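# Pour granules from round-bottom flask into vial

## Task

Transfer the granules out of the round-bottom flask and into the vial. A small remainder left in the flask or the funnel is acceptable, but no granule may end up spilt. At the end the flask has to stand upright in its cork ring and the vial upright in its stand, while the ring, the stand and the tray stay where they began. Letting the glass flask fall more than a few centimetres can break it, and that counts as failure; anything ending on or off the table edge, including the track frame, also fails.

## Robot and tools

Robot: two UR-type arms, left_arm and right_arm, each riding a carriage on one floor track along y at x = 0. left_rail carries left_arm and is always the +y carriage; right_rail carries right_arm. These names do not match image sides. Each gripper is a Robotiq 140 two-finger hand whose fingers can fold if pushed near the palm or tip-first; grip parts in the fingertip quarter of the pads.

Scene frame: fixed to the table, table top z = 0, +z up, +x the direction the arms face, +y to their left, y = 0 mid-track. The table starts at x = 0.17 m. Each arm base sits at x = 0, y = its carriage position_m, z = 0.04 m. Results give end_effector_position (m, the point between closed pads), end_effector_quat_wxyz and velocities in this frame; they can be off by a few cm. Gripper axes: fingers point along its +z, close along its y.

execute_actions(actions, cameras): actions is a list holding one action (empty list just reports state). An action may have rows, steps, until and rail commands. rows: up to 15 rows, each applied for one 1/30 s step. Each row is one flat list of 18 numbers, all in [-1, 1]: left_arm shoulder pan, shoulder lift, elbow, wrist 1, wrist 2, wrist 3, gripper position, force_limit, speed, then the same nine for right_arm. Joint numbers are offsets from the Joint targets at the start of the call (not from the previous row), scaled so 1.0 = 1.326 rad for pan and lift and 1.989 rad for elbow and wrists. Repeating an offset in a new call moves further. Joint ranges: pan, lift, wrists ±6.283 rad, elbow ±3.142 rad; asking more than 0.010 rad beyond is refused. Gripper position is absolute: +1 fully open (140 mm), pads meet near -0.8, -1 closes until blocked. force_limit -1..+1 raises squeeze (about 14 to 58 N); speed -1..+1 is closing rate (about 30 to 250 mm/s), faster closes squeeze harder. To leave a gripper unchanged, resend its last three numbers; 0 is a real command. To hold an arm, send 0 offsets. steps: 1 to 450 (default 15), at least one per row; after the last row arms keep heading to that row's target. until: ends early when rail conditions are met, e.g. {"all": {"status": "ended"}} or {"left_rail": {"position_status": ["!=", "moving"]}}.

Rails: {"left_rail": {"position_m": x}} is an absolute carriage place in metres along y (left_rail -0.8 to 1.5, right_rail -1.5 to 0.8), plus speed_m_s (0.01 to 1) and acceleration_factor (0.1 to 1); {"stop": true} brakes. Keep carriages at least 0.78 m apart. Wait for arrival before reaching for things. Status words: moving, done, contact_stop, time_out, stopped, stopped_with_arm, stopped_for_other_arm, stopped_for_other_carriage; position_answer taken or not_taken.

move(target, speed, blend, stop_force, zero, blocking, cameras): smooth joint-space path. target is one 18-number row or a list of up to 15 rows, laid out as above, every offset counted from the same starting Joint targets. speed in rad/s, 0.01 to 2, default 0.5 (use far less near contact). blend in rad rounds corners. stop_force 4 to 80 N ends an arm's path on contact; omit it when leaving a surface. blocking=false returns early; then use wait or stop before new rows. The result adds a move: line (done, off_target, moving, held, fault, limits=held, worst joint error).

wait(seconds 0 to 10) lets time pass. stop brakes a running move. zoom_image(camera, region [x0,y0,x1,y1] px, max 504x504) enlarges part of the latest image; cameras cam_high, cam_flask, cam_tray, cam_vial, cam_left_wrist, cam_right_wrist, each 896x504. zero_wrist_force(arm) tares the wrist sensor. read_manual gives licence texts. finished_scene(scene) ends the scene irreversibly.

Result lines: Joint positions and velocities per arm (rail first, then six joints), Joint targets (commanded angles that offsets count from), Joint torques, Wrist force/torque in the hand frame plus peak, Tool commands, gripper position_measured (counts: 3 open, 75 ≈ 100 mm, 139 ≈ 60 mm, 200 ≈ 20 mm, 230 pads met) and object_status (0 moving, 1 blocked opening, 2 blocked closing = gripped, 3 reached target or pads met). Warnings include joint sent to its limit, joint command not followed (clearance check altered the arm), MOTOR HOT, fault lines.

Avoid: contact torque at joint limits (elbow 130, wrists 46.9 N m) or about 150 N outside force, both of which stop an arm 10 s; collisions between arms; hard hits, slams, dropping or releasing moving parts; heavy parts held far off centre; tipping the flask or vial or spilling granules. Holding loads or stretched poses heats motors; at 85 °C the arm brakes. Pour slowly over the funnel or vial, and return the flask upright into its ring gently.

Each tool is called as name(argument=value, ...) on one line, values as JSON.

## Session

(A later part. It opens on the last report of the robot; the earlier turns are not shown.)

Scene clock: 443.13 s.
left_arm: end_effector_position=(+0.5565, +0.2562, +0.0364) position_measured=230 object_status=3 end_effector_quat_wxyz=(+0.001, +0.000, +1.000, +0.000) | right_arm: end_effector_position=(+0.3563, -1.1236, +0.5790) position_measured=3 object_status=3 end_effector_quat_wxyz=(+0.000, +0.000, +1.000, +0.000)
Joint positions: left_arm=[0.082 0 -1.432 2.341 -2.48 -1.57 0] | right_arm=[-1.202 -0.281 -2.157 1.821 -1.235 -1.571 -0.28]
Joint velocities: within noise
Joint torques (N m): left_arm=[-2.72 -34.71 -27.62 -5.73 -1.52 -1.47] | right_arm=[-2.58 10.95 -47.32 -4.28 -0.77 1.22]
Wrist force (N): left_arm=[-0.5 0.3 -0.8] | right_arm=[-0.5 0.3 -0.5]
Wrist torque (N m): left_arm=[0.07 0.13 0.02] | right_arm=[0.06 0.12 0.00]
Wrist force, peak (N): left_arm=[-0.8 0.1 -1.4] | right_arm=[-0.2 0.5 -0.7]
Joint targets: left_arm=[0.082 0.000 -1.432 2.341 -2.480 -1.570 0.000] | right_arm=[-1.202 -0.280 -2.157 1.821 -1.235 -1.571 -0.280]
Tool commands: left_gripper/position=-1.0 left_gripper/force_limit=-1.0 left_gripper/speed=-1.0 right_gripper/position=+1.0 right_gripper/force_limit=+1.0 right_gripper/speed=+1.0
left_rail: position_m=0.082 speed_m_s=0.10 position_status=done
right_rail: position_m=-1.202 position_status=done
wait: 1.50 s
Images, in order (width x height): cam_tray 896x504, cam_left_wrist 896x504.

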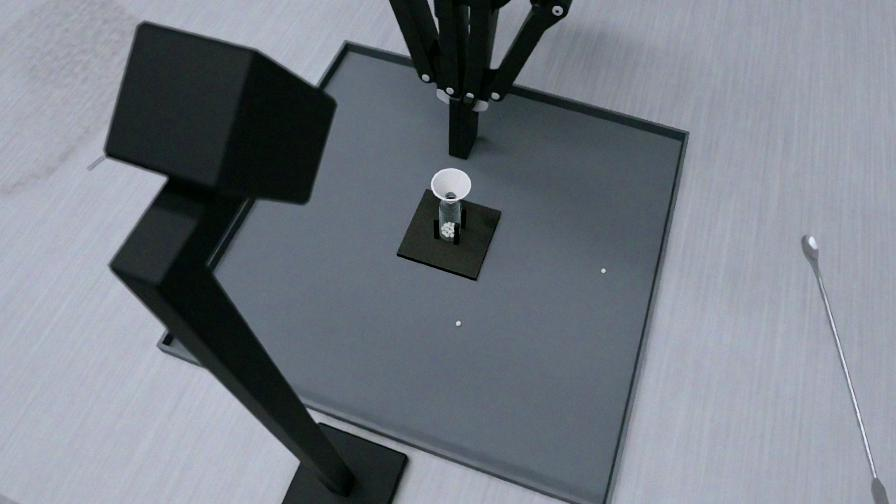

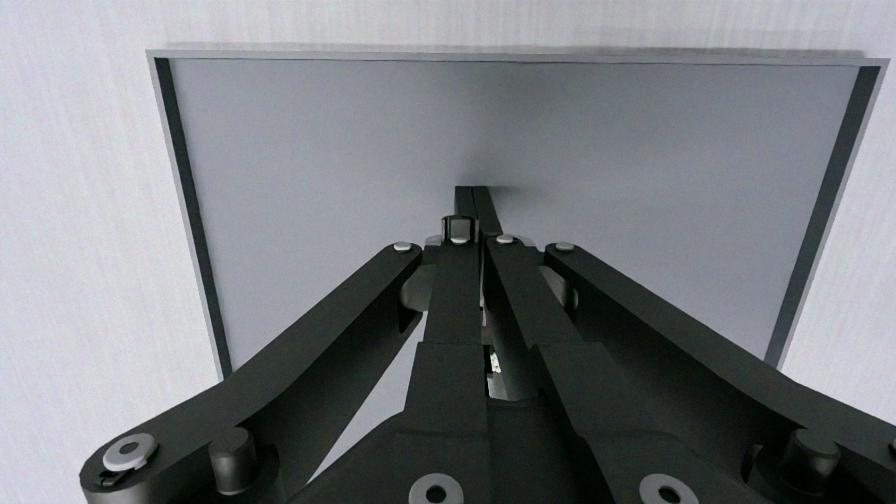

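move(target=[0,-0.1409,-0.0516,0.1457,0,0,-1,-1,-1,0,0,0,0,0,0,1,1,1], speed=0.2, cameras=["cam_tray","cam_left_wrist"])

execute_actions(actions=[{"left_rail":{"position_m":0.0968},"steps":100,"until":{"left_rail":{"position_status":["!=","moving"]}}}], cameras=[])

move(target=[[0,0.1033,-0.0708,0.0018,0,0,-1,-1,-1,0,0,0,0,0,0,1,1,1],[0,0.146,-0.05,-0.0474,0,0,-1,-1,-1,0,0,0,0,0,0,1,1,1]], speed=0.2, cameras=["cam_tray","cam_vial","cam_left_wrist"])

zoom_image(camera="cam_vial", region=[300, 0, 600, 300])

Scene clock: 458.13 s.
left_arm: end_effector_position=(+0.5562, +0.2562, +0.1604) position_measured=230 object_status=3 end_effector_quat_wxyz=(+0.000, +0.000, +1.000, +0.000) | right_arm: end_effector_position=(+0.3563, -1.1236, +0.5790) position_measured=3 object_status=3 end_effector_quat_wxyz=(+0.000, +0.000, +1.000, +0.000)
Joint positions: left_arm=[0.082 0 -1.619 2.238 -2.191 -1.57 0] | right_arm=[-1.202 -0.28 -2.157 1.821 -1.235 -1.571 -0.281]
Joint velocities: within noise
Joint torques (N m): left_arm=[-2.81 -48.95 -51.74 -2.35 -1.14 -1.35] | right_arm=[-4.21 10.8 -47.83 -4.91 -0.61 1.11]
Wrist force (N): left_arm=[-0.7 0.2 -0.7] | right_arm=[-0.3 0.3 -0.3]
Wrist torque (N m): left_arm=[0.07 0.14 0.00] | right_arm=[0.05 0.08 0.00]
Wrist force, peak (N): left_arm=[-0.1 0.6 -2.1] | right_arm=[-0.1 0.5 -0.7]
Joint targets: left_arm=[0.082 0.000 -1.619 2.238 -2.191 -1.570 0.000] | right_arm=[-1.202 -0.280 -2.157 1.821 -1.235 -1.571 -0.280]
left_rail: position_m=0.082 speed_m_s=0.10 position_status=done
right_rail: position_m=-1.202 position_status=done
move: done
Images, in order (width x height): cam_tray 896x504, cam_left_wrist 896x504.

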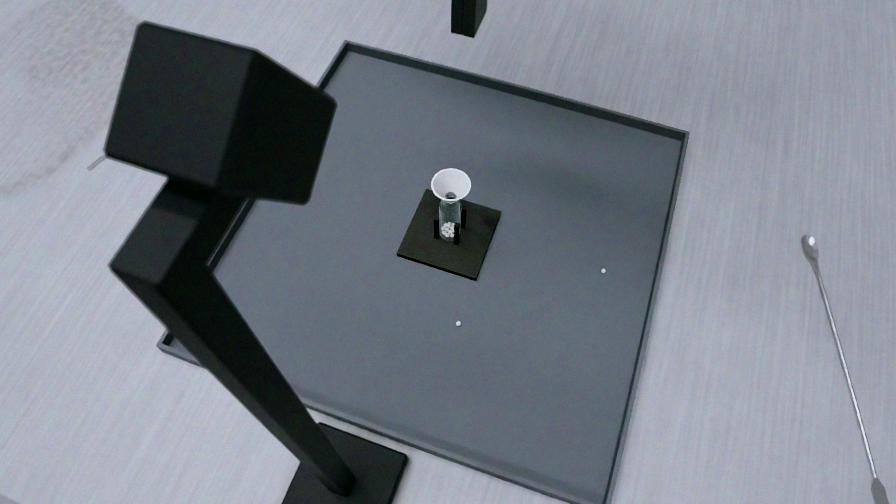

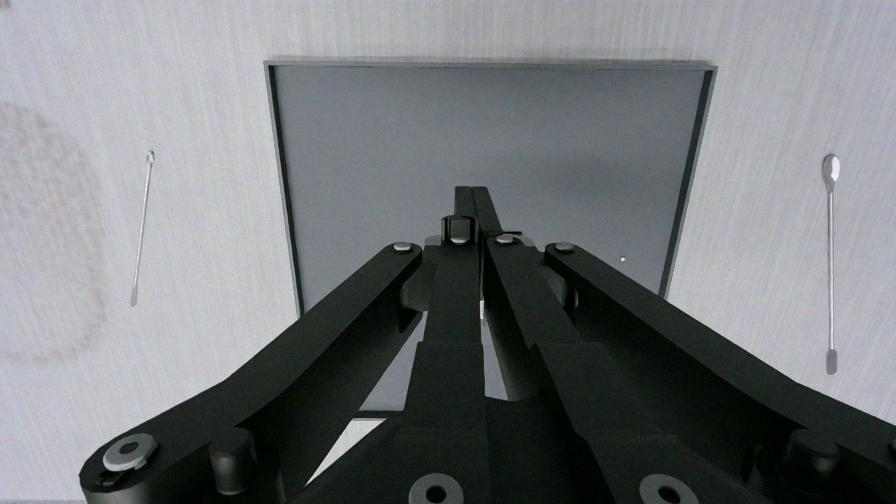

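Scene clock: 458.93 s.
left_arm: end_effector_position=(+0.5562, +0.2710, +0.1606) position_measured=230 object_status=3 end_effector_quat_wxyz=(+0.000, +0.000, +1.000, +0.000) | right_arm: end_effector_position=(+0.3563, -1.1236, +0.5790) position_measured=3 object_status=3 end_effector_quat_wxyz=(+0.000, +0.000, +1.000, +0.000)
Joint positions: left_arm=[0.097 0 -1.619 2.238 -2.191 -1.57 0] | right_arm=[-1.202 -0.28 -2.157 1.821 -1.235 -1.571 -0.28]
Joint velocities: within noise
Joint torques (N m): left_arm=[-3.46 -53.46 -49.48 -3.15 -1.17 -1.41] | right_arm=[-5.64 11.37 -48.25 -4.43 -1.18 1.81]
Wrist force (N): left_arm=[-0.5 0.3 -0.8] | right_arm=[0.1 0.0 -0.3]
Wrist torque (N m): left_arm=[0.08 0.10 0.00] | right_arm=[-0.02 -0.02 0.01]
Wrist force, peak (N): left_arm=[-0.7 0.9 -0.8] | right_arm=[-0.4 0.4 -0.4]
Joint targets: left_arm=[0.097 0.000 -1.619 2.238 -2.191 -1.570 0.000] | right_arm=[-1.202 -0.280 -2.157 1.821 -1.235 -1.571 -0.280]
Tool commands: left_gripper/position=-1.0 left_gripper/force_limit=-1.0 left_gripper/speed=-1.0 right_gripper/position=+1.0 right_gripper/force_limit=+1.0 right_gripper/speed=+1.0
left_rail: position_m=0.097 speed_m_s=0.10 position_status=done
right_rail: position_m=-1.202 position_status=done
No camera images: "cameras" was empty.

Scene clock: 460.77 s.
left_arm: end_effector_position=(+0.6413, +0.2710, +0.1128) position_measured=230 object_status=3 end_effector_quat_wxyz=(+0.000, +0.000, +1.000, +0.000) | right_arm: end_effector_position=(+0.3563, -1.1236, +0.5790) position_measured=3 object_status=3 end_effector_quat_wxyz=(+0.000, +0.000, +1.000, +0.000)
Joint positions: left_arm=[0.097 0 -1.426 2.138 -2.284 -1.57 0] | right_arm=[-1.202 -0.281 -2.157 1.821 -1.235 -1.571 -0.281]
Joint velocities: within noise
Joint torques (N m): left_arm=[-2.5 -39.48 -27.57 -7.07 -0.77 -1.46] | right_arm=[-5.6 11.78 -48.44 -4.21 -0.84 2.04]
Wrist force (N): left_arm=[-0.8 0.0 -0.6] | right_arm=[-0.3 0.1 -0.4]
Wrist torque (N m): left_arm=[0.01 0.19 0.01] | right_arm=[0.01 0.08 0.00]
Wrist force, peak (N): left_arm=[-1.7 0.1 -1.5] | right_arm=[0.2 0.3 -0.9]
Joint targets: left_arm=[0.097 0.000 -1.425 2.139 -2.285 -1.570 0.000] | right_arm=[-1.202 -0.280 -2.157 1.821 -1.235 -1.571 -0.280]
left_rail: position_m=0.097 speed_m_s=0.10 position_status=done
right_rail: position_m=-1.202 position_status=done
move: done
Images, in order (width x height): cam_tray 896x504, cam_vial 896x504, cam_left_wrist 896x504.

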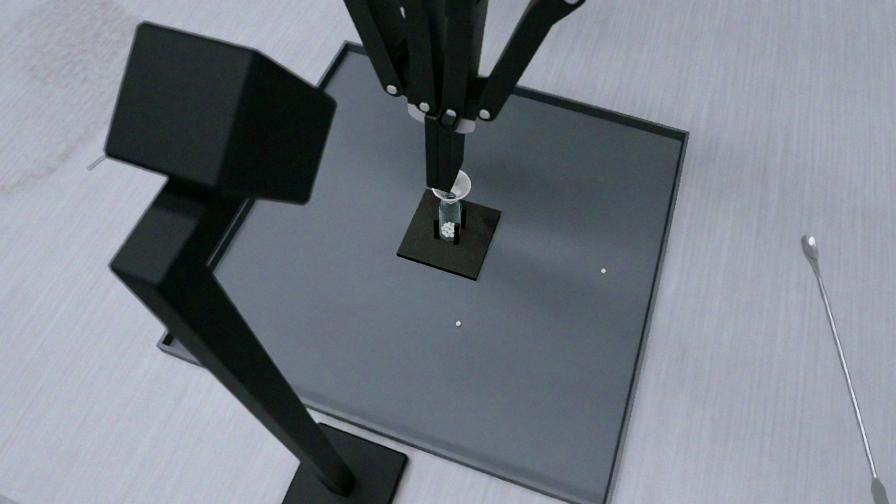

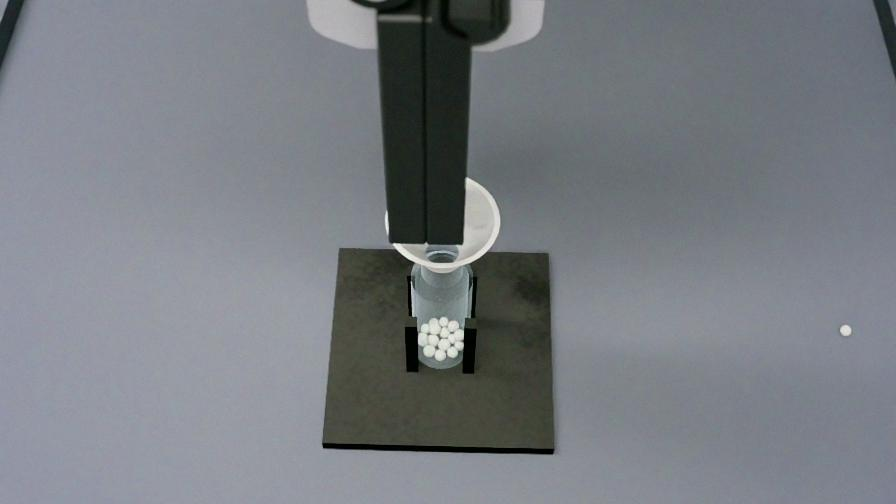

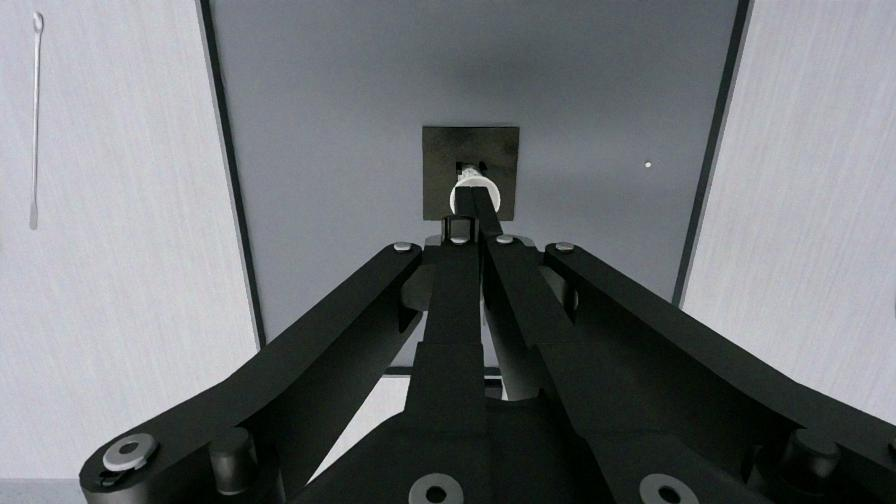

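Scaled by 1.680 from the camera's 896x504 image, which has a finer 1280x720 frame.

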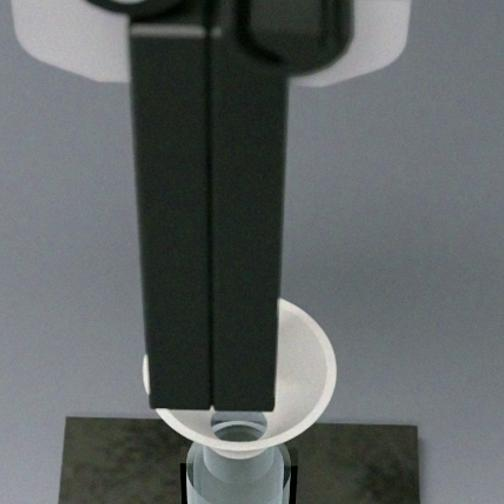

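execute_actions(actions=[{"left_rail":{"position_m":0.1013,"speed_m_s":0.03},"steps":100,"until":{"left_rail":{"position_status":["!=","moving"]}}}], cameras=[])

move(target=[0,0.0057,0.0049,-0.0086,0,0,-1,-1,-1,0,0,0,0,0,0,1,1,1], speed=0.05, cameras=["cam_vial"])

zoom_image(camera="cam_vial", region=[300, 0, 600, 300])

Scene clock: 468.87 s.
left_arm: end_effector_position=(+0.6413, +0.2755, +0.1125) position_measured=230 object_status=3 end_effector_quat_wxyz=(+0.000, +0.000, +1.000, +0.000) | right_arm: end_effector_position=(+0.3563, -1.1236, +0.5790) position_measured=3 object_status=3 end_effector_quat_wxyz=(+0.000, +0.000, +1.000, +0.000)
Joint positions: left_arm=[0.101 0 -1.425 2.139 -2.285 -1.57 0] | right_arm=[-1.202 -0.28 -2.157 1.821 -1.235 -1.571 -0.281]
Joint velocities: within noise
Joint torques (N m): left_arm=[-3.07 -40.91 -35.89 -5.59 -0.68 -1.37] | right_arm=[-4.84 13.72 -46.45 -4.28 -0.56 1.27]
Wrist force (N): left_arm=[-0.5 0.3 -0.4] | right_arm=[-0.4 0.0 -0.3]
Wrist torque (N m): left_arm=[0.09 0.13 0.00] | right_arm=[-0.02 0.09 0.00]
Wrist force, peak (N): left_arm=[-0.8 1.2 -0.9] | right_arm=[-0.1 0.5 -0.7]
Joint targets: left_arm=[0.101 0.000 -1.425 2.139 -2.285 -1.570 0.000] | right_arm=[-1.202 -0.280 -2.157 1.821 -1.235 -1.571 -0.280]
Tool commands: left_gripper/position=-1.0 left_gripper/force_limit=-1.0 left_gripper/speed=-1.0 right_gripper/position=+1.0 right_gripper/force_limit=+1.0 right_gripper/speed=+1.0
left_rail: position_m=0.101 speed_m_s=0.03 position_status=done
right_rail: position_m=-1.202 position_status=done
No camera images: "cameras" was empty.

Scene clock: 469.70 s.
left_arm: end_effector_position=(+0.6393, +0.2755, +0.1046) position_measured=230 object_status=3 end_effector_quat_wxyz=(+0.000, +0.000, +1.000, +0.000) | right_arm: end_effector_position=(+0.3563, -1.1236, +0.5790) position_measured=3 object_status=3 end_effector_quat_wxyz=(+0.000, +0.000, +1.000, +0.000)
Joint positions: left_arm=[0.101 0 -1.418 2.148 -2.302 -1.57 0] | right_arm=[-1.202 -0.281 -2.157 1.821 -1.235 -1.571 -0.281]
Joint velocities: within noise
Joint torques (N m): left_arm=[-2.46 -40.01 -24.99 -6.57 -0.75 -1.27] | right_arm=[-7.51 11.81 -48.44 -4.03 -0.58 1.59]
Wrist force (N): left_arm=[-0.5 0.5 -0.8] | right_arm=[-0.4 -0.2 -0.7]
Wrist torque (N m): left_arm=[0.12 0.15 0.01] | right_arm=[-0.04 0.08 0.00]
Wrist force, peak (N): left_arm=[-0.8 0.1 -1.2] | right_arm=[-0.4 -0.2 -0.7]
Joint targets: left_arm=[0.101 0.000 -1.418 2.148 -2.302 -1.570 0.000] | right_arm=[-1.202 -0.280 -2.157 1.821 -1.235 -1.571 -0.280]
left_rail: position_m=0.101 speed_m_s=0.03 position_status=done
right_rail: position_m=-1.202 position_status=done
move: done
Images, in order (width x height): cam_vial 896x504.

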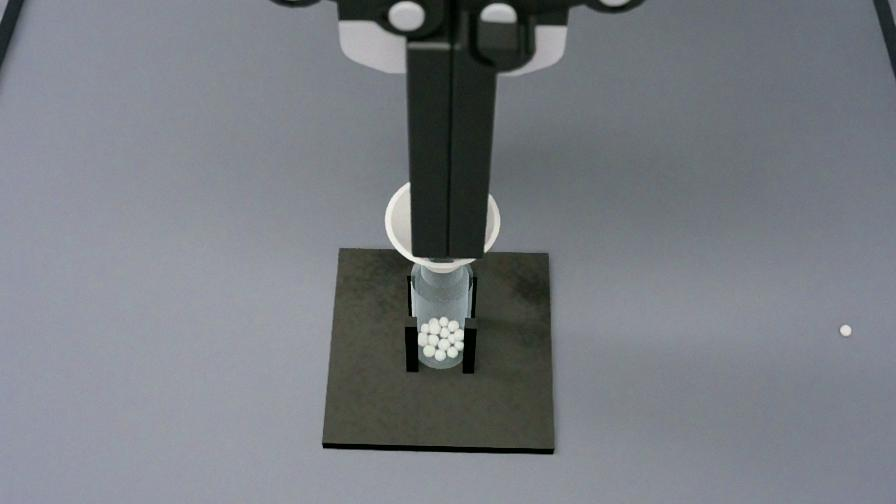

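Scaled by 1.680 from the camera's 896x504 image, which has a finer 1280x720 frame.

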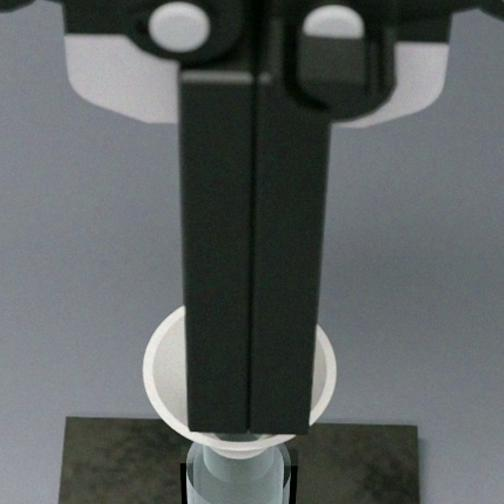

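move(target=[0,0,0,0,0,0,-0.6,-1,-1,0,0,0,0,0,0,1,1,1], cameras=["cam_vial","cam_tray"])

zoom_image(camera="cam_vial", region=[300, 100, 600, 400])

Scene clock: 475.70 s.
left_arm: end_effector_position=(+0.6393, +0.2755, +0.1044) position_measured=205 object_status=0 end_effector_quat_wxyz=(+0.000, +0.000, +1.000, +0.000) | right_arm: end_effector_position=(+0.3563, -1.1236, +0.5790) position_measured=3 object_status=3 end_effector_quat_wxyz=(+0.000, +0.000, +1.000, +0.000)
Joint positions: left_arm=[0.101 0 -1.418 2.148 -2.302 -1.57 0] | right_arm=[-1.202 -0.281 -2.157 1.821 -1.235 -1.571 -0.281]
Joint velocities: within noise
Joint torques (N m): left_arm=[-2.61 -41.11 -35.95 -5.08 -0.46 -1.32] | right_arm=[-6.26 9.22 -48.3 -3.84 -0.9 1.62]
Wrist force (N): left_arm=[-0.2 0.4 -0.6] | right_arm=[-0.1 0.1 -0.3]
Wrist torque (N m): left_arm=[0.10 0.08 0.00] | right_arm=[0.02 0.03 0.00]
Wrist force, peak (N): left_arm=[-0.9 0.7 -1.1] | right_arm=[0.0 0.5 -0.7]
Joint targets: left_arm=[0.101 0.000 -1.418 2.148 -2.302 -1.570 0.000] | right_arm=[-1.202 -0.280 -2.157 1.821 -1.235 -1.571 -0.280]
left_rail: position_m=0.101 speed_m_s=0.03 position_status=done
right_rail: position_m=-1.202 position_status=done
move: done
Images, in order (width x height): cam_tray 896x504, cam_vial 896x504.

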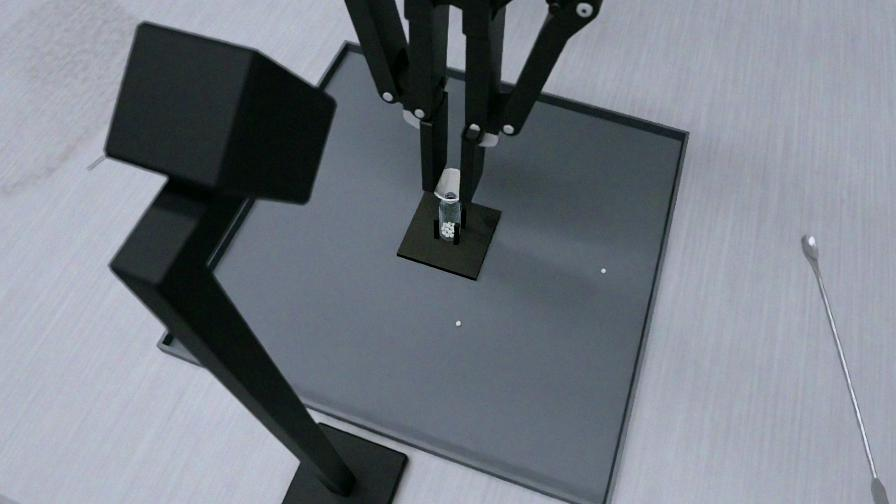

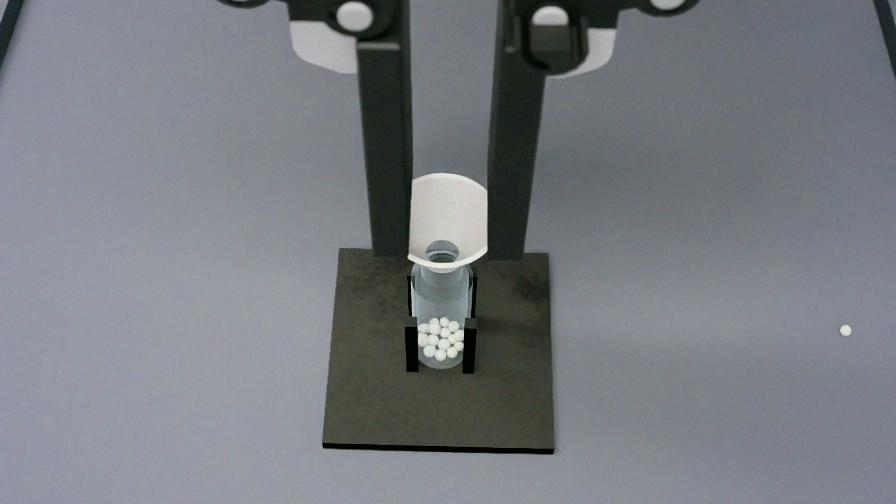

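Scaled by 1.680 from the camera's 896x504 image, which has a finer 1280x720 frame.

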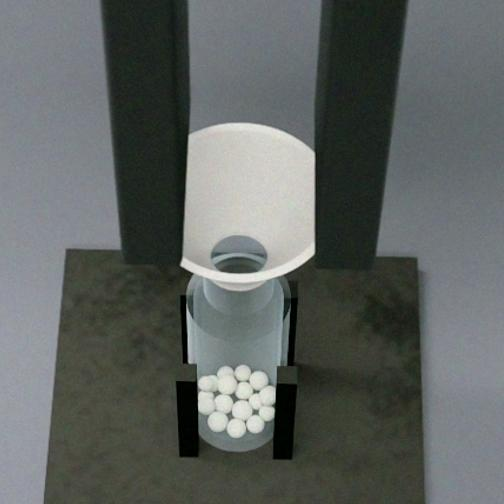

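move(target=[0,-0.0483,-0.0256,0.0578,0,0,-0.6,-1,-1,0,0,0,0,0,0,1,1,1], speed=0.15, cameras=["cam_vial"])

execute_actions(actions=[{"left_rail":{"position_m":0.211,"speed_m_s":0.2},"steps":200,"until":{"left_rail":{"position_status":["!=","moving"]}}}], cameras=[])

move(target=[0,0.0262,0.0245,-0.042,0,0,-0.3,-1,-0.5,0,0,0,0,0,0,1,1,1], speed=0.2, cameras=["cam_left_wrist","cam_vial"])

zoom_image(camera="cam_left_wrist", region=[350, 80, 600, 330])

zoom_image(camera="cam_vial", region=[360, 150, 520, 390])

Scene clock: 486.47 s.
left_arm: end_effector_position=(+0.6413, +0.2755, +0.1603) position_measured=205 object_status=3 end_effector_quat_wxyz=(+0.000, +0.000, +1.000, +0.000) | right_arm: end_effector_position=(+0.3563, -1.1236, +0.5790) position_measured=3 object_status=3 end_effector_quat_wxyz=(+0.000, +0.000, +1.000, +0.000)
Joint positions: left_arm=[0.101 0 -1.482 2.098 -2.187 -1.57 0] | right_arm=[-1.202 -0.281 -2.157 1.821 -1.235 -1.571 -0.281]
Joint velocities: within noise
Joint torques (N m): left_arm=[-3.05 -63.59 -51.09 -3.25 -0.16 -1.35] | right_arm=[-8.46 11.17 -49.25 -4.03 -0.76 2.15]
Wrist force (N): left_arm=[-0.4 0.3 -0.8] | right_arm=[-0.3 0.1 -0.1]
Wrist torque (N m): left_arm=[0.10 0.09 0.01] | right_arm=[0.02 0.07 0.01]
Wrist force, peak (N): left_arm=[-1.1 0.2 -1.2] | right_arm=[0.0 0.6 -0.7]
Joint targets: left_arm=[0.101 0.000 -1.482 2.097 -2.187 -1.570 0.000] | right_arm=[-1.202 -0.280 -2.157 1.821 -1.235 -1.571 -0.280]
left_rail: position_m=0.101 speed_m_s=0.03 position_status=done
right_rail: position_m=-1.202 position_status=done
move: done
Images, in order (width x height): cam_vial 896x504.

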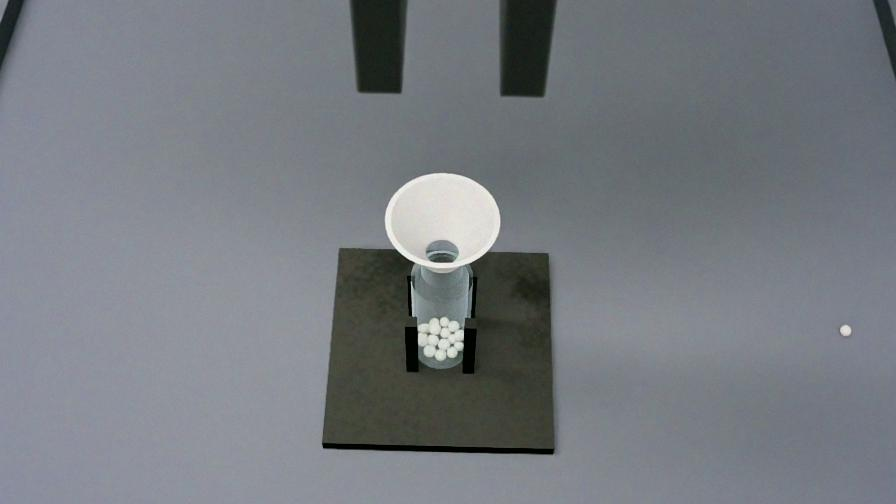

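Scene clock: 488.23 s.
left_arm: end_effector_position=(+0.6413, +0.3851, +0.1605) position_measured=205 object_status=3 end_effector_quat_wxyz=(+0.000, +0.000, +1.000, +0.000) | right_arm: end_effector_position=(+0.3563, -1.1236, +0.5790) position_measured=3 object_status=3 end_effector_quat_wxyz=(+0.000, +0.000, +1.000, +0.000)
Joint positions: left_arm=[0.211 0 -1.482 2.097 -2.187 -1.57 0] | right_arm=[-1.202 -0.28 -2.157 1.821 -1.235 -1.571 -0.281]
Joint velocities: within noise
Joint torques (N m): left_arm=[-4.65 -64.75 -46.37 -3.74 -0.03 -0.94] | right_arm=[-6.04 12.57 -48.33 -4.21 -0.97 1.85]
Wrist force (N): left_arm=[-0.7 0.3 -0.4] | right_arm=[-0.1 0.3 -0.7]
Wrist torque (N m): left_arm=[0.09 0.15 0.01] | right_arm=[0.07 0.03 0.01]
Wrist force, peak (N): left_arm=[-0.7 0.7 -1.1] | right_arm=[-0.1 0.3 -0.7]
Joint targets: left_arm=[0.211 0.000 -1.482 2.097 -2.187 -1.570 0.000] | right_arm=[-1.202 -0.280 -2.157 1.821 -1.235 -1.571 -0.280]
Tool commands: left_gripper/position=-0.6 left_gripper/force_limit=-1.0 left_gripper/speed=-1.0 right_gripper/position=+1.0 right_gripper/force_limit=+1.0 right_gripper/speed=+1.0
left_rail: position_m=0.211 speed_m_s=0.20 position_status=done
right_rail: position_m=-1.202 position_status=done
No camera images: "cameras" was empty.

Scene clock: 489.27 s.
left_arm: end_effector_position=(+0.6334, +0.3852, +0.1207) position_measured=167 object_status=3 end_effector_quat_wxyz=(+0.000, +0.000, +1.000, +0.000) | right_arm: end_effector_position=(+0.3563, -1.1236, +0.5790) position_measured=3 object_status=3 end_effector_quat_wxyz=(+0.000, +0.000, +1.000, +0.000)
Joint positions: left_arm=[0.211 0 -1.447 2.146 -2.27 -1.57 0] | right_arm=[-1.202 -0.281 -2.157 1.821 -1.235 -1.571 -0.281]
Joint velocities: within noise
Joint torques (N m): left_arm=[-4.18 -38.67 -25.31 -6.65 0.05 -1.06] | right_arm=[-4.47 10.58 -49.05 -4.33 -0.52 1.84]
Wrist force (N): left_arm=[-0.6 0.1 -0.8] | right_arm=[-0.2 0.3 -0.1]
Wrist torque (N m): left_arm=[0.04 0.15 0.02] | right_arm=[0.06 0.05 0.00]
Wrist force, peak (N): left_arm=[-1.1 0.2 -2.2] | right_arm=[-0.3 0.4 -0.5]
Joint targets: left_arm=[0.211 0.000 -1.447 2.146 -2.271 -1.570 0.000] | right_arm=[-1.202 -0.280 -2.157 1.821 -1.235 -1.571 -0.280]
left_rail: position_m=0.211 speed_m_s=0.20 position_status=done
right_rail: position_m=-1.202 position_status=done
move: done
Images, in order (width x height): cam_vial 896x504, cam_left_wrist 896x504.

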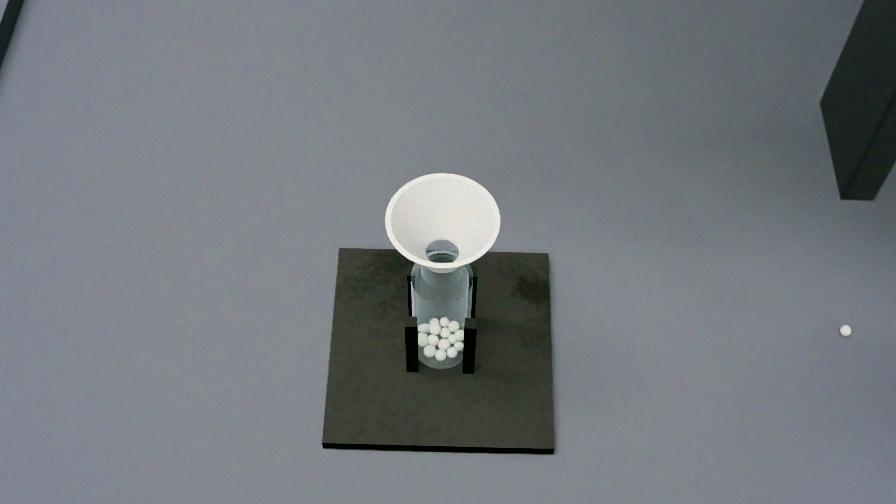

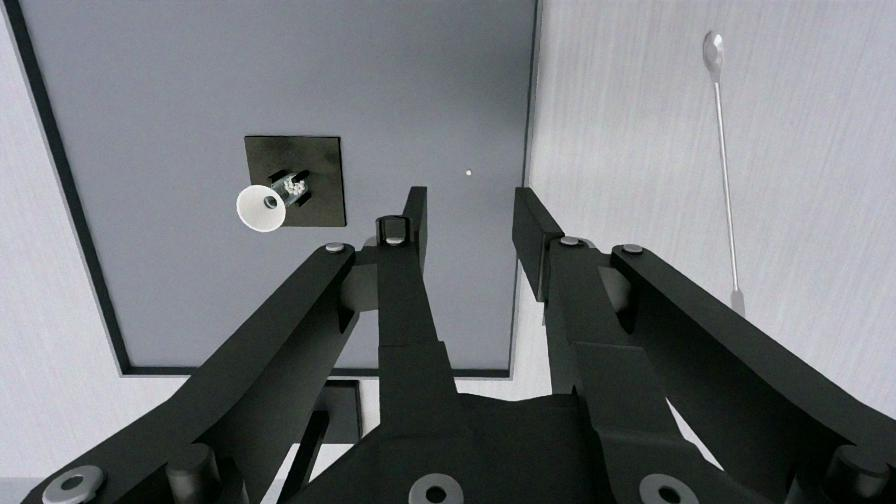

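Scaled by 2.016 from the camera's 896x504 image, which has a finer 1280x720 frame.

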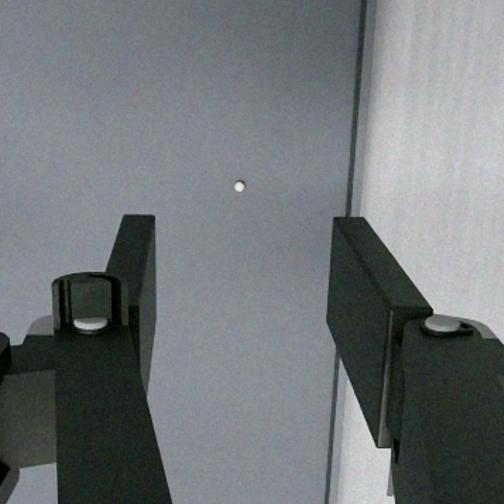

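Scaled by 2.100 from the camera's 896x504 image, which has a finer 1280x720 frame.

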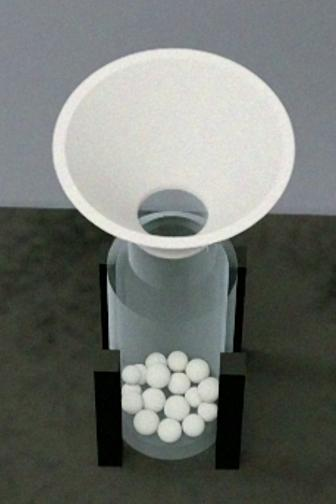

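move(target=[0,0.0897,0.028,-0.0878,0,0,-0.55,-1,-0.5,0,0,0,0,0,0,1,1,1], speed=0.1, cameras=["cam_left_wrist"])

zoom_image(camera="cam_left_wrist", region=[400, 130, 550, 250])

Scene clock: 502.33 s.
left_arm: end_effector_position=(+0.6344, +0.3852, +0.0370) position_measured=199 object_status=3 end_effector_quat_wxyz=(+0.000, +0.000, +1.000, +0.000) | right_arm: end_effector_position=(+0.3563, -1.1236, +0.5790) position_measured=3 object_status=3 end_effector_quat_wxyz=(+0.000, +0.000, +1.000, +0.000)
Joint positions: left_arm=[0.211 0 -1.328 2.202 -2.445 -1.57 0] | right_arm=[-1.202 -0.28 -2.157 1.821 -1.235 -1.571 -0.281]
Joint velocities: within noise
Joint torques (N m): left_arm=[-4.03 -40.53 -20.57 -6.23 0.42 -1.25] | right_arm=[-2.53 12.79 -48.23 -4.57 -0.66 2.2]
Wrist force (N): left_arm=[-0.5 0.1 -0.7] | right_arm=[0.1 0.2 -0.7]
Wrist torque (N m): left_arm=[0.02 0.12 0.01] | right_arm=[0.03 -0.02 0.00]
Wrist force, peak (N): left_arm=[-0.6 0.3 -1.6] | right_arm=[-0.4 0.5 -0.6]
Joint targets: left_arm=[0.211 0.000 -1.328 2.202 -2.445 -1.570 0.000] | right_arm=[-1.202 -0.280 -2.157 1.821 -1.235 -1.571 -0.280]
left_rail: position_m=0.211 speed_m_s=0.20 position_status=done
right_rail: position_m=-1.202 position_status=done
move: done
Images, in order (width x height): cam_left_wrist 896x504.

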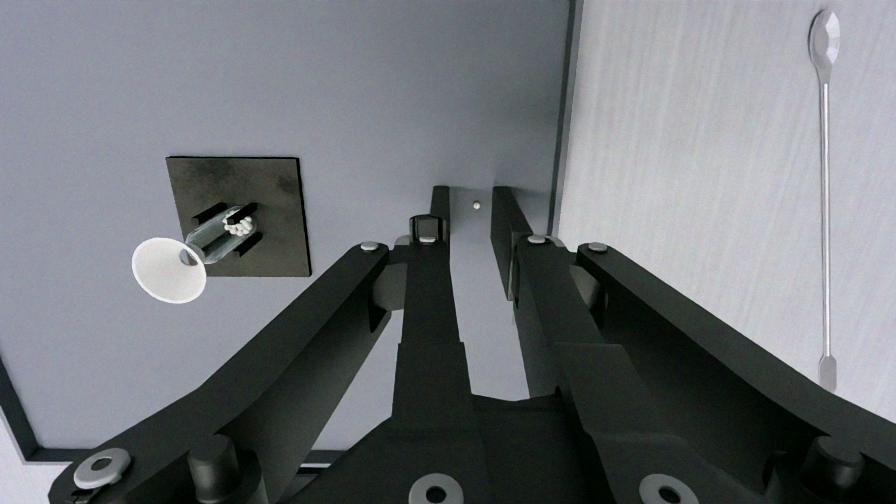

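Scaled by 3.360 from the camera's 896x504 image, which has a finer 1280x720 frame.

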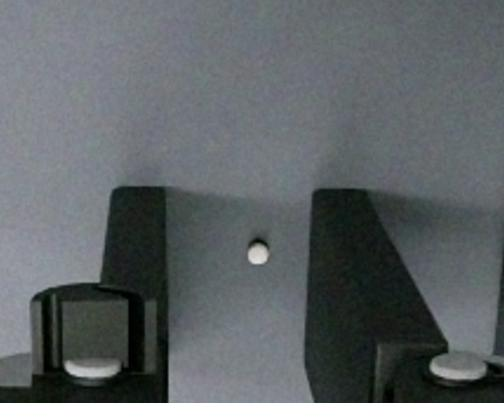

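move(target=[0,0.0007,0.0002,-0.0007,0,0,-0.55,-1,-0.5,0,0,0,0,0,0,1,1,1], speed=0.03, cameras=[])

move(target=[0,0,0,0,0,0,-1,-1,-1,0,0,0,0,0,0,1,1,1], cameras=[])

wait(seconds=1, cameras=["cam_left_wrist"])

zoom_image(camera="cam_left_wrist", region=[400, 130, 550, 250])

Scene clock: 507.47 s.
left_arm: end_effector_position=(+0.6344, +0.3852, +0.0362) position_measured=199 object_status=3 end_effector_quat_wxyz=(+0.000, +0.000, +1.000, +0.000) | right_arm: end_effector_position=(+0.3563, -1.1236, +0.5790) position_measured=3 object_status=3 end_effector_quat_wxyz=(+0.000, +0.000, +1.000, +0.000)
Joint positions: left_arm=[0.211 0 -1.327 2.202 -2.446 -1.57 0] | right_arm=[-1.202 -0.281 -2.157 1.821 -1.235 -1.571 -0.281]
Joint velocities: within noise
Joint torques (N m): left_arm=[-3.51 -44.98 -22.38 -6.67 0.48 -1.2] | right_arm=[-4.4 11.89 -47.36 -4.19 -0.92 1.82]
Wrist force (N): left_arm=[-0.9 0.0 -0.8] | right_arm=[-0.4 0.1 -0.4]
Wrist torque (N m): left_arm=[-0.01 0.19 0.01] | right_arm=[0.03 0.08 0.00]
Wrist force, peak (N): left_arm=[-1.0 0.6 -0.9] | right_arm=[-0.1 0.6 -0.6]
Joint targets: left_arm=[0.211 0.000 -1.327 2.202 -2.447 -1.570 0.000] | right_arm=[-1.202 -0.280 -2.157 1.821 -1.235 -1.571 -0.280]
left_rail: position_m=0.211 speed_m_s=0.20 position_status=done
right_rail: position_m=-1.202 position_status=done
move: done
No camera images: "cameras" was empty.

Scene clock: 508.37 s.
left_arm: end_effector_position=(+0.6344, +0.3852, +0.0362) position_measured=230 object_status=0 end_effector_quat_wxyz=(+0.000, +0.000, +1.000, +0.000) | right_arm: end_effector_position=(+0.3563, -1.1236, +0.5790) position_measured=3 object_status=3 end_effector_quat_wxyz=(+0.000, +0.000, +1.000, +0.000)
Joint positions: left_arm=[0.211 0 -1.327 2.202 -2.447 -1.57 0] | right_arm=[-1.202 -0.28 -2.157 1.821 -1.235 -1.571 -0.281]
Joint velocities: within noise
Joint torques (N m): left_arm=[-2.74 -46.27 -24.42 -6.22 0.63 -1.13] | right_arm=[-6.46 9.54 -47.98 -4.85 -0.3 1.43]
Wrist force (N): left_arm=[-0.7 -0.1 -1.1] | right_arm=[-0.2 0.4 -0.3]
Wrist torque (N m): left_arm=[-0.02 0.15 0.01] | right_arm=[0.09 0.03 0.01]
Wrist force, peak (N): left_arm=[-1.3 0.8 -1.0] | right_arm=[-0.2 0.0 -0.7]
Joint targets: left_arm=[0.211 0.000 -1.327 2.202 -2.447 -1.570 0.000] | right_arm=[-1.202 -0.280 -2.157 1.821 -1.235 -1.571 -0.280]
left_rail: position_m=0.211 speed_m_s=0.20 position_status=done
right_rail: position_m=-1.202 position_status=done
move: done
No camera images: "cameras" was empty.

Scene clock: 509.37 s.
left_arm: end_effector_position=(+0.6344, +0.3852, +0.0362) position_measured=230 object_status=3 end_effector_quat_wxyz=(+0.000, +0.000, +1.000, +0.000) | right_arm: end_effector_position=(+0.3563, -1.1236, +0.5790) position_measured=3 object_status=3 end_effector_quat_wxyz=(+0.000, +0.000, +1.000, +0.000)
Joint positions: left_arm=[0.211 0 -1.327 2.202 -2.447 -1.57 0] | right_arm=[-1.202 -0.281 -2.157 1.821 -1.235 -1.571 -0.281]
Joint velocities: within noise
Joint torques (N m): left_arm=[-3.06 -44.85 -27.31 -5.63 0.79 -0.93] | right_arm=[-8.99 13.07 -48.28 -4.17 -0.55 1.68]
Wrist force (N): left_arm=[-0.7 0.2 -0.5] | right_arm=[-0.3 0.4 -0.3]
Wrist torque (N m): left_arm=[0.04 0.16 0.01] | right_arm=[0.07 0.07 0.00]
Wrist force, peak (N): left_arm=[-1.2 0.3 -1.1] | right_arm=[-0.4 0.2 -0.8]
Joint targets: left_arm=[0.211 0.000 -1.327 2.202 -2.447 -1.570 0.000] | right_arm=[-1.202 -0.280 -2.157 1.821 -1.235 -1.571 -0.280]
Tool commands: left_gripper/position=-1.0 left_gripper/force_limit=-1.0 left_gripper/speed=-1.0 right_gripper/position=+1.0 right_gripper/force_limit=+1.0 right_gripper/speed=+1.0
left_rail: position_m=0.211 speed_m_s=0.20 position_status=done
right_rail: position_m=-1.202 position_status=done
wait: 1.00 s
Images, in order (width x height): cam_left_wrist 896x504.

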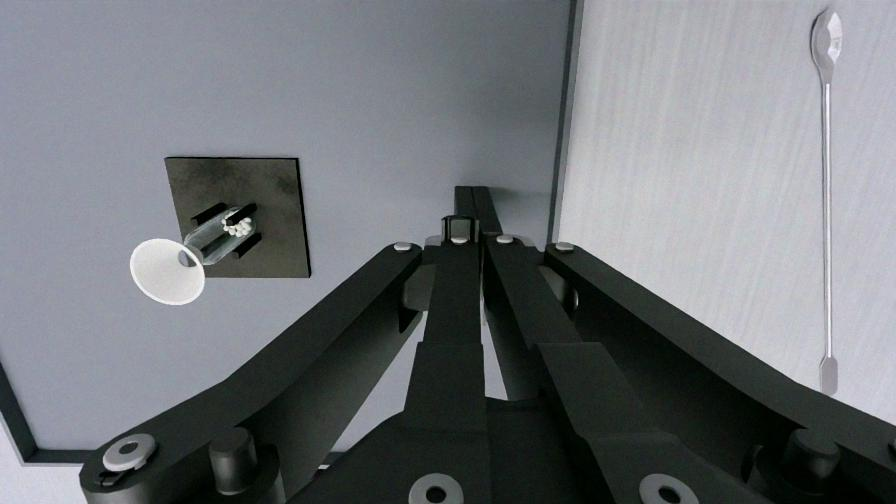

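Scaled by 3.360 from the camera's 896x504 image, which has a finer 1280x720 frame.

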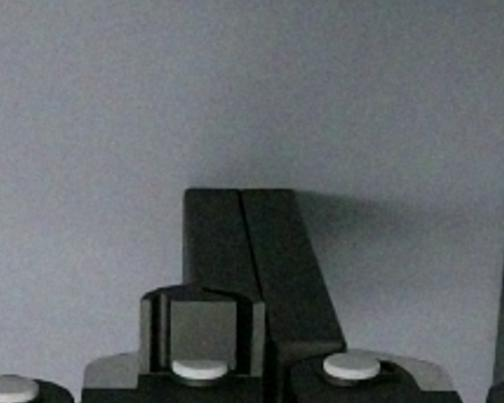

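move(target=[0,-0.1165,-0.0525,0.1305,0,0,-1,-1,-1,0,0,0,0,0,0,1,1,1], speed=0.2, cameras=[])

execute_actions(actions=[{"left_rail":{"position_m":0.1003,"speed_m_s":0.2},"steps":200,"until":{"left_rail":{"position_status":["!=","moving"]}}}], cameras=[])

move(target=[0,0.0483,0.0256,-0.0578,0,0,-1,-1,-1,0,0,0,0,0,0,1,1,1], speed=0.1, cameras=["cam_vial","cam_tray"])

move(target=[0,0,0,0,0,0,-0.6,-1,-1,0,0,0,0,0,0,1,1,1], cameras=["cam_vial","cam_tray"])

zoom_image(camera="cam_vial", region=[360, 150, 520, 390])

Scene clock: 521.20 s.
left_arm: end_effector_position=(+0.6410, +0.3852, +0.1600) position_measured=230 object_status=3 end_effector_quat_wxyz=(+0.000, +0.000, +1.000, +0.000) | right_arm: end_effector_position=(+0.3563, -1.1236, +0.5790) position_measured=3 object_status=3 end_effector_quat_wxyz=(+0.000, +0.000, +1.000, +0.000)
Joint positions: left_arm=[0.211 0 -1.481 2.098 -2.187 -1.57 0] | right_arm=[-1.202 -0.281 -2.157 1.821 -1.235 -1.571 -0.281]
Joint velocities: within noise
Joint torques (N m): left_arm=[-3.75 -63.56 -49.97 -2.62 0.91 -1.12] | right_arm=[-4.18 12.04 -48.82 -4.44 -0.46 1.98]
Wrist force (N): left_arm=[-0.6 0.5 -0.6] | right_arm=[-0.2 0.1 -0.4]
Wrist torque (N m): left_arm=[0.14 0.13 0.01] | right_arm=[0.02 0.05 0.00]
Wrist force, peak (N): left_arm=[-0.8 0.4 -1.7] | right_arm=[-0.4 0.5 -0.7]
Joint targets: left_arm=[0.211 0.000 -1.482 2.098 -2.187 -1.570 0.000] | right_arm=[-1.202 -0.280 -2.157 1.821 -1.235 -1.571 -0.280]
left_rail: position_m=0.211 speed_m_s=0.20 position_status=done
right_rail: position_m=-1.202 position_status=done
move: done
No camera images: "cameras" was empty.

Scene clock: 522.97 s.
left_arm: end_effector_position=(+0.6410, +0.2745, +0.1602) position_measured=230 object_status=3 end_effector_quat_wxyz=(+0.000, +0.000, +1.000, +0.000) | right_arm: end_effector_position=(+0.3563, -1.1236, +0.5790) position_measured=3 object_status=3 end_effector_quat_wxyz=(+0.000, +0.000, +1.000, +0.000)
Joint positions: left_arm=[0.1 0 -1.482 2.098 -2.187 -1.57 0] | right_arm=[-1.202 -0.28 -2.157 1.821 -1.235 -1.571 -0.281]
Joint velocities: within noise
Joint torques (N m): left_arm=[-4.36 -63.5 -46.2 -3.59 1.14 -1] | right_arm=[-7.07 12.94 -48.81 -4.65 -0.65 1.58]
Wrist force (N): left_arm=[-0.4 0.0 -0.9] | right_arm=[0.2 0.3 -0.3]
Wrist torque (N m): left_arm=[0.02 0.10 0.01] | right_arm=[0.08 -0.04 0.00]
Wrist force, peak (N): left_arm=[-0.7 0.7 -1.1] | right_arm=[0.2 0.3 -0.7]
Joint targets: left_arm=[0.100 0.000 -1.482 2.098 -2.187 -1.570 0.000] | right_arm=[-1.202 -0.280 -2.157 1.821 -1.235 -1.571 -0.280]
Tool commands: left_gripper/position=-1.0 left_gripper/force_limit=-1.0 left_gripper/speed=-1.0 right_gripper/position=+1.0 right_gripper/force_limit=+1.0 right_gripper/speed=+1.0
left_rail: position_m=0.100 speed_m_s=0.20 position_status=done
right_rail: position_m=-1.202 position_status=done
No camera images: "cameras" was empty.

Scene clock: 524.63 s.
left_arm: end_effector_position=(+0.6390, +0.2745, +0.1043) position_measured=230 object_status=3 end_effector_quat_wxyz=(+0.000, +0.000, +1.000, +0.000) | right_arm: end_effector_position=(+0.3563, -1.1236, +0.5790) position_measured=3 object_status=3 end_effector_quat_wxyz=(+0.000, +0.000, +1.000, +0.000)
Joint positions: left_arm=[0.1 0 -1.418 2.148 -2.302 -1.57 0] | right_arm=[-1.202 -0.28 -2.157 1.821 -1.235 -1.571 -0.281]
Joint velocities: within noise
Joint torques (N m): left_arm=[-3.29 -45.18 -24.62 -6.31 1.05 -1.05] | right_arm=[-7.96 11.27 -48.37 -4.13 -0.82 1.43]
Wrist force (N): left_arm=[-0.6 0.3 -0.9] | right_arm=[-0.3 -0.1 0.0]
Wrist torque (N m): left_arm=[0.07 0.15 0.00] | right_arm=[-0.02 0.07 0.00]
Wrist force, peak (N): left_arm=[-0.4 0.5 -2.0] | right_arm=[-0.6 0.4 -0.4]
Joint targets: left_arm=[0.100 0.000 -1.418 2.149 -2.302 -1.570 0.000] | right_arm=[-1.202 -0.280 -2.157 1.821 -1.235 -1.571 -0.280]
left_rail: position_m=0.100 speed_m_s=0.20 position_status=done
right_rail: position_m=-1.202 position_status=done
move: done
Images, in order (width x height): cam_tray 896x504, cam_vial 896x504.

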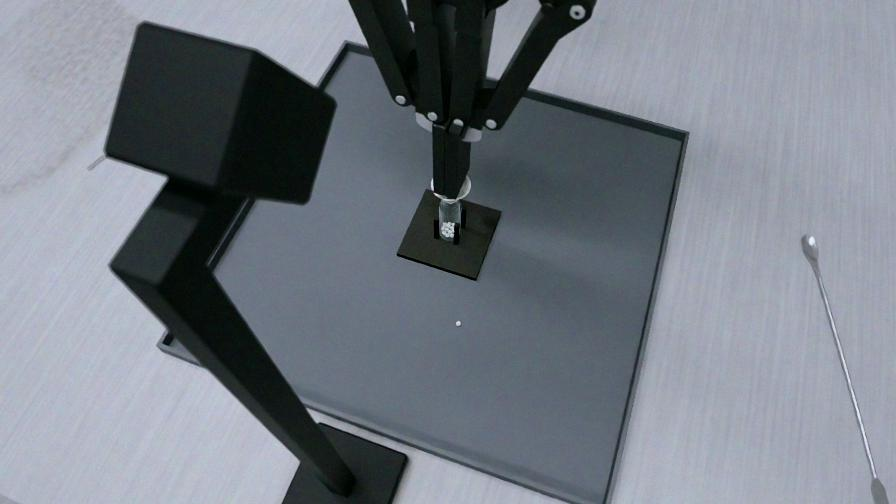

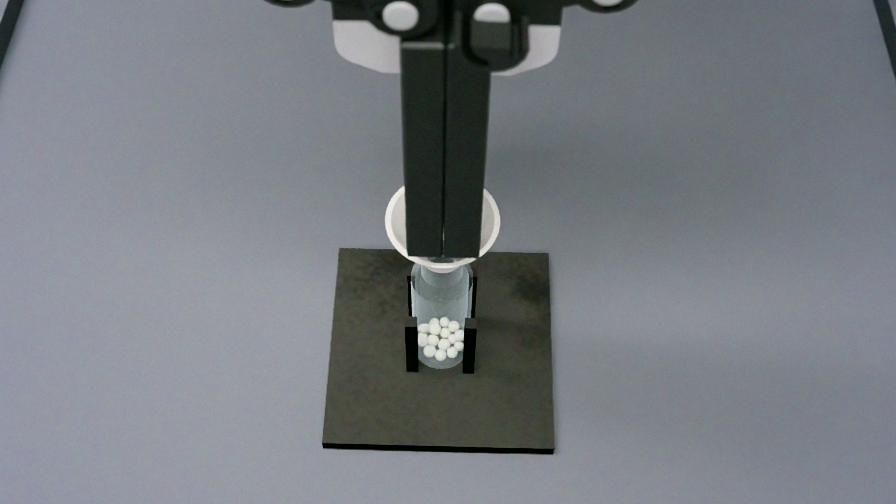

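Scene clock: 525.47 s.
left_arm: end_effector_position=(+0.6390, +0.2745, +0.1041) position_measured=205 object_status=0 end_effector_quat_wxyz=(+0.000, +0.000, +1.000, +0.000) | right_arm: end_effector_position=(+0.3563, -1.1236, +0.5790) position_measured=3 object_status=3 end_effector_quat_wxyz=(+0.000, +0.000, +1.000, +0.000)
Joint positions: left_arm=[0.1 0 -1.418 2.149 -2.302 -1.57 0] | right_arm=[-1.202 -0.28 -2.157 1.821 -1.235 -1.571 -0.28]
Joint velocities: within noise
Joint torques (N m): left_arm=[-3.09 -42.67 -28.36 -6.16 1.22 -0.93] | right_arm=[-4.05 9.98 -47.6 -4.53 -0.6 1.87]
Wrist force (N): left_arm=[-0.6 0.5 -0.6] | right_arm=[0.0 0.1 -0.5]
Wrist torque (N m): left_arm=[0.12 0.16 0.00] | right_arm=[0.02 0.00 0.01]
Wrist force, peak (N): left_arm=[-1.0 0.3 -1.2] | right_arm=[-0.3 0.2 -0.8]
Joint targets: left_arm=[0.100 0.000 -1.418 2.149 -2.302 -1.570 0.000] | right_arm=[-1.202 -0.280 -2.157 1.821 -1.235 -1.571 -0.280]
left_rail: position_m=0.100 speed_m_s=0.20 position_status=done
right_rail: position_m=-1.202 position_status=done
move: done
Images, in order (width x height): cam_tray 896x504, cam_vial 896x504.

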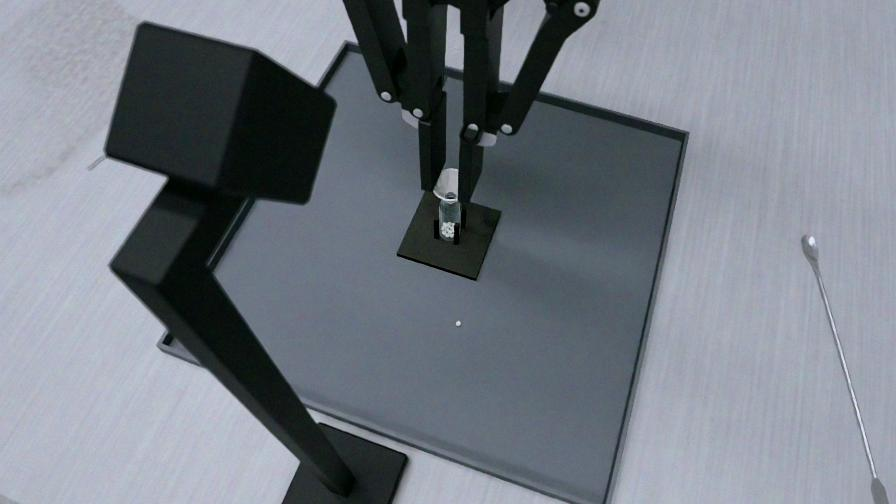

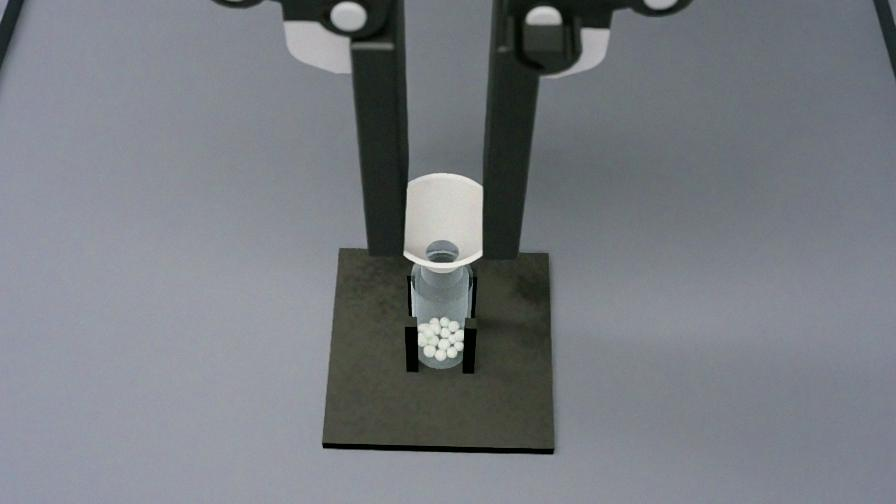

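Scaled by 2.100 from the camera's 896x504 image, which has a finer 1280x720 frame.

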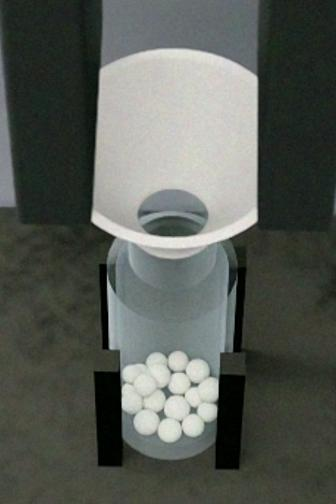

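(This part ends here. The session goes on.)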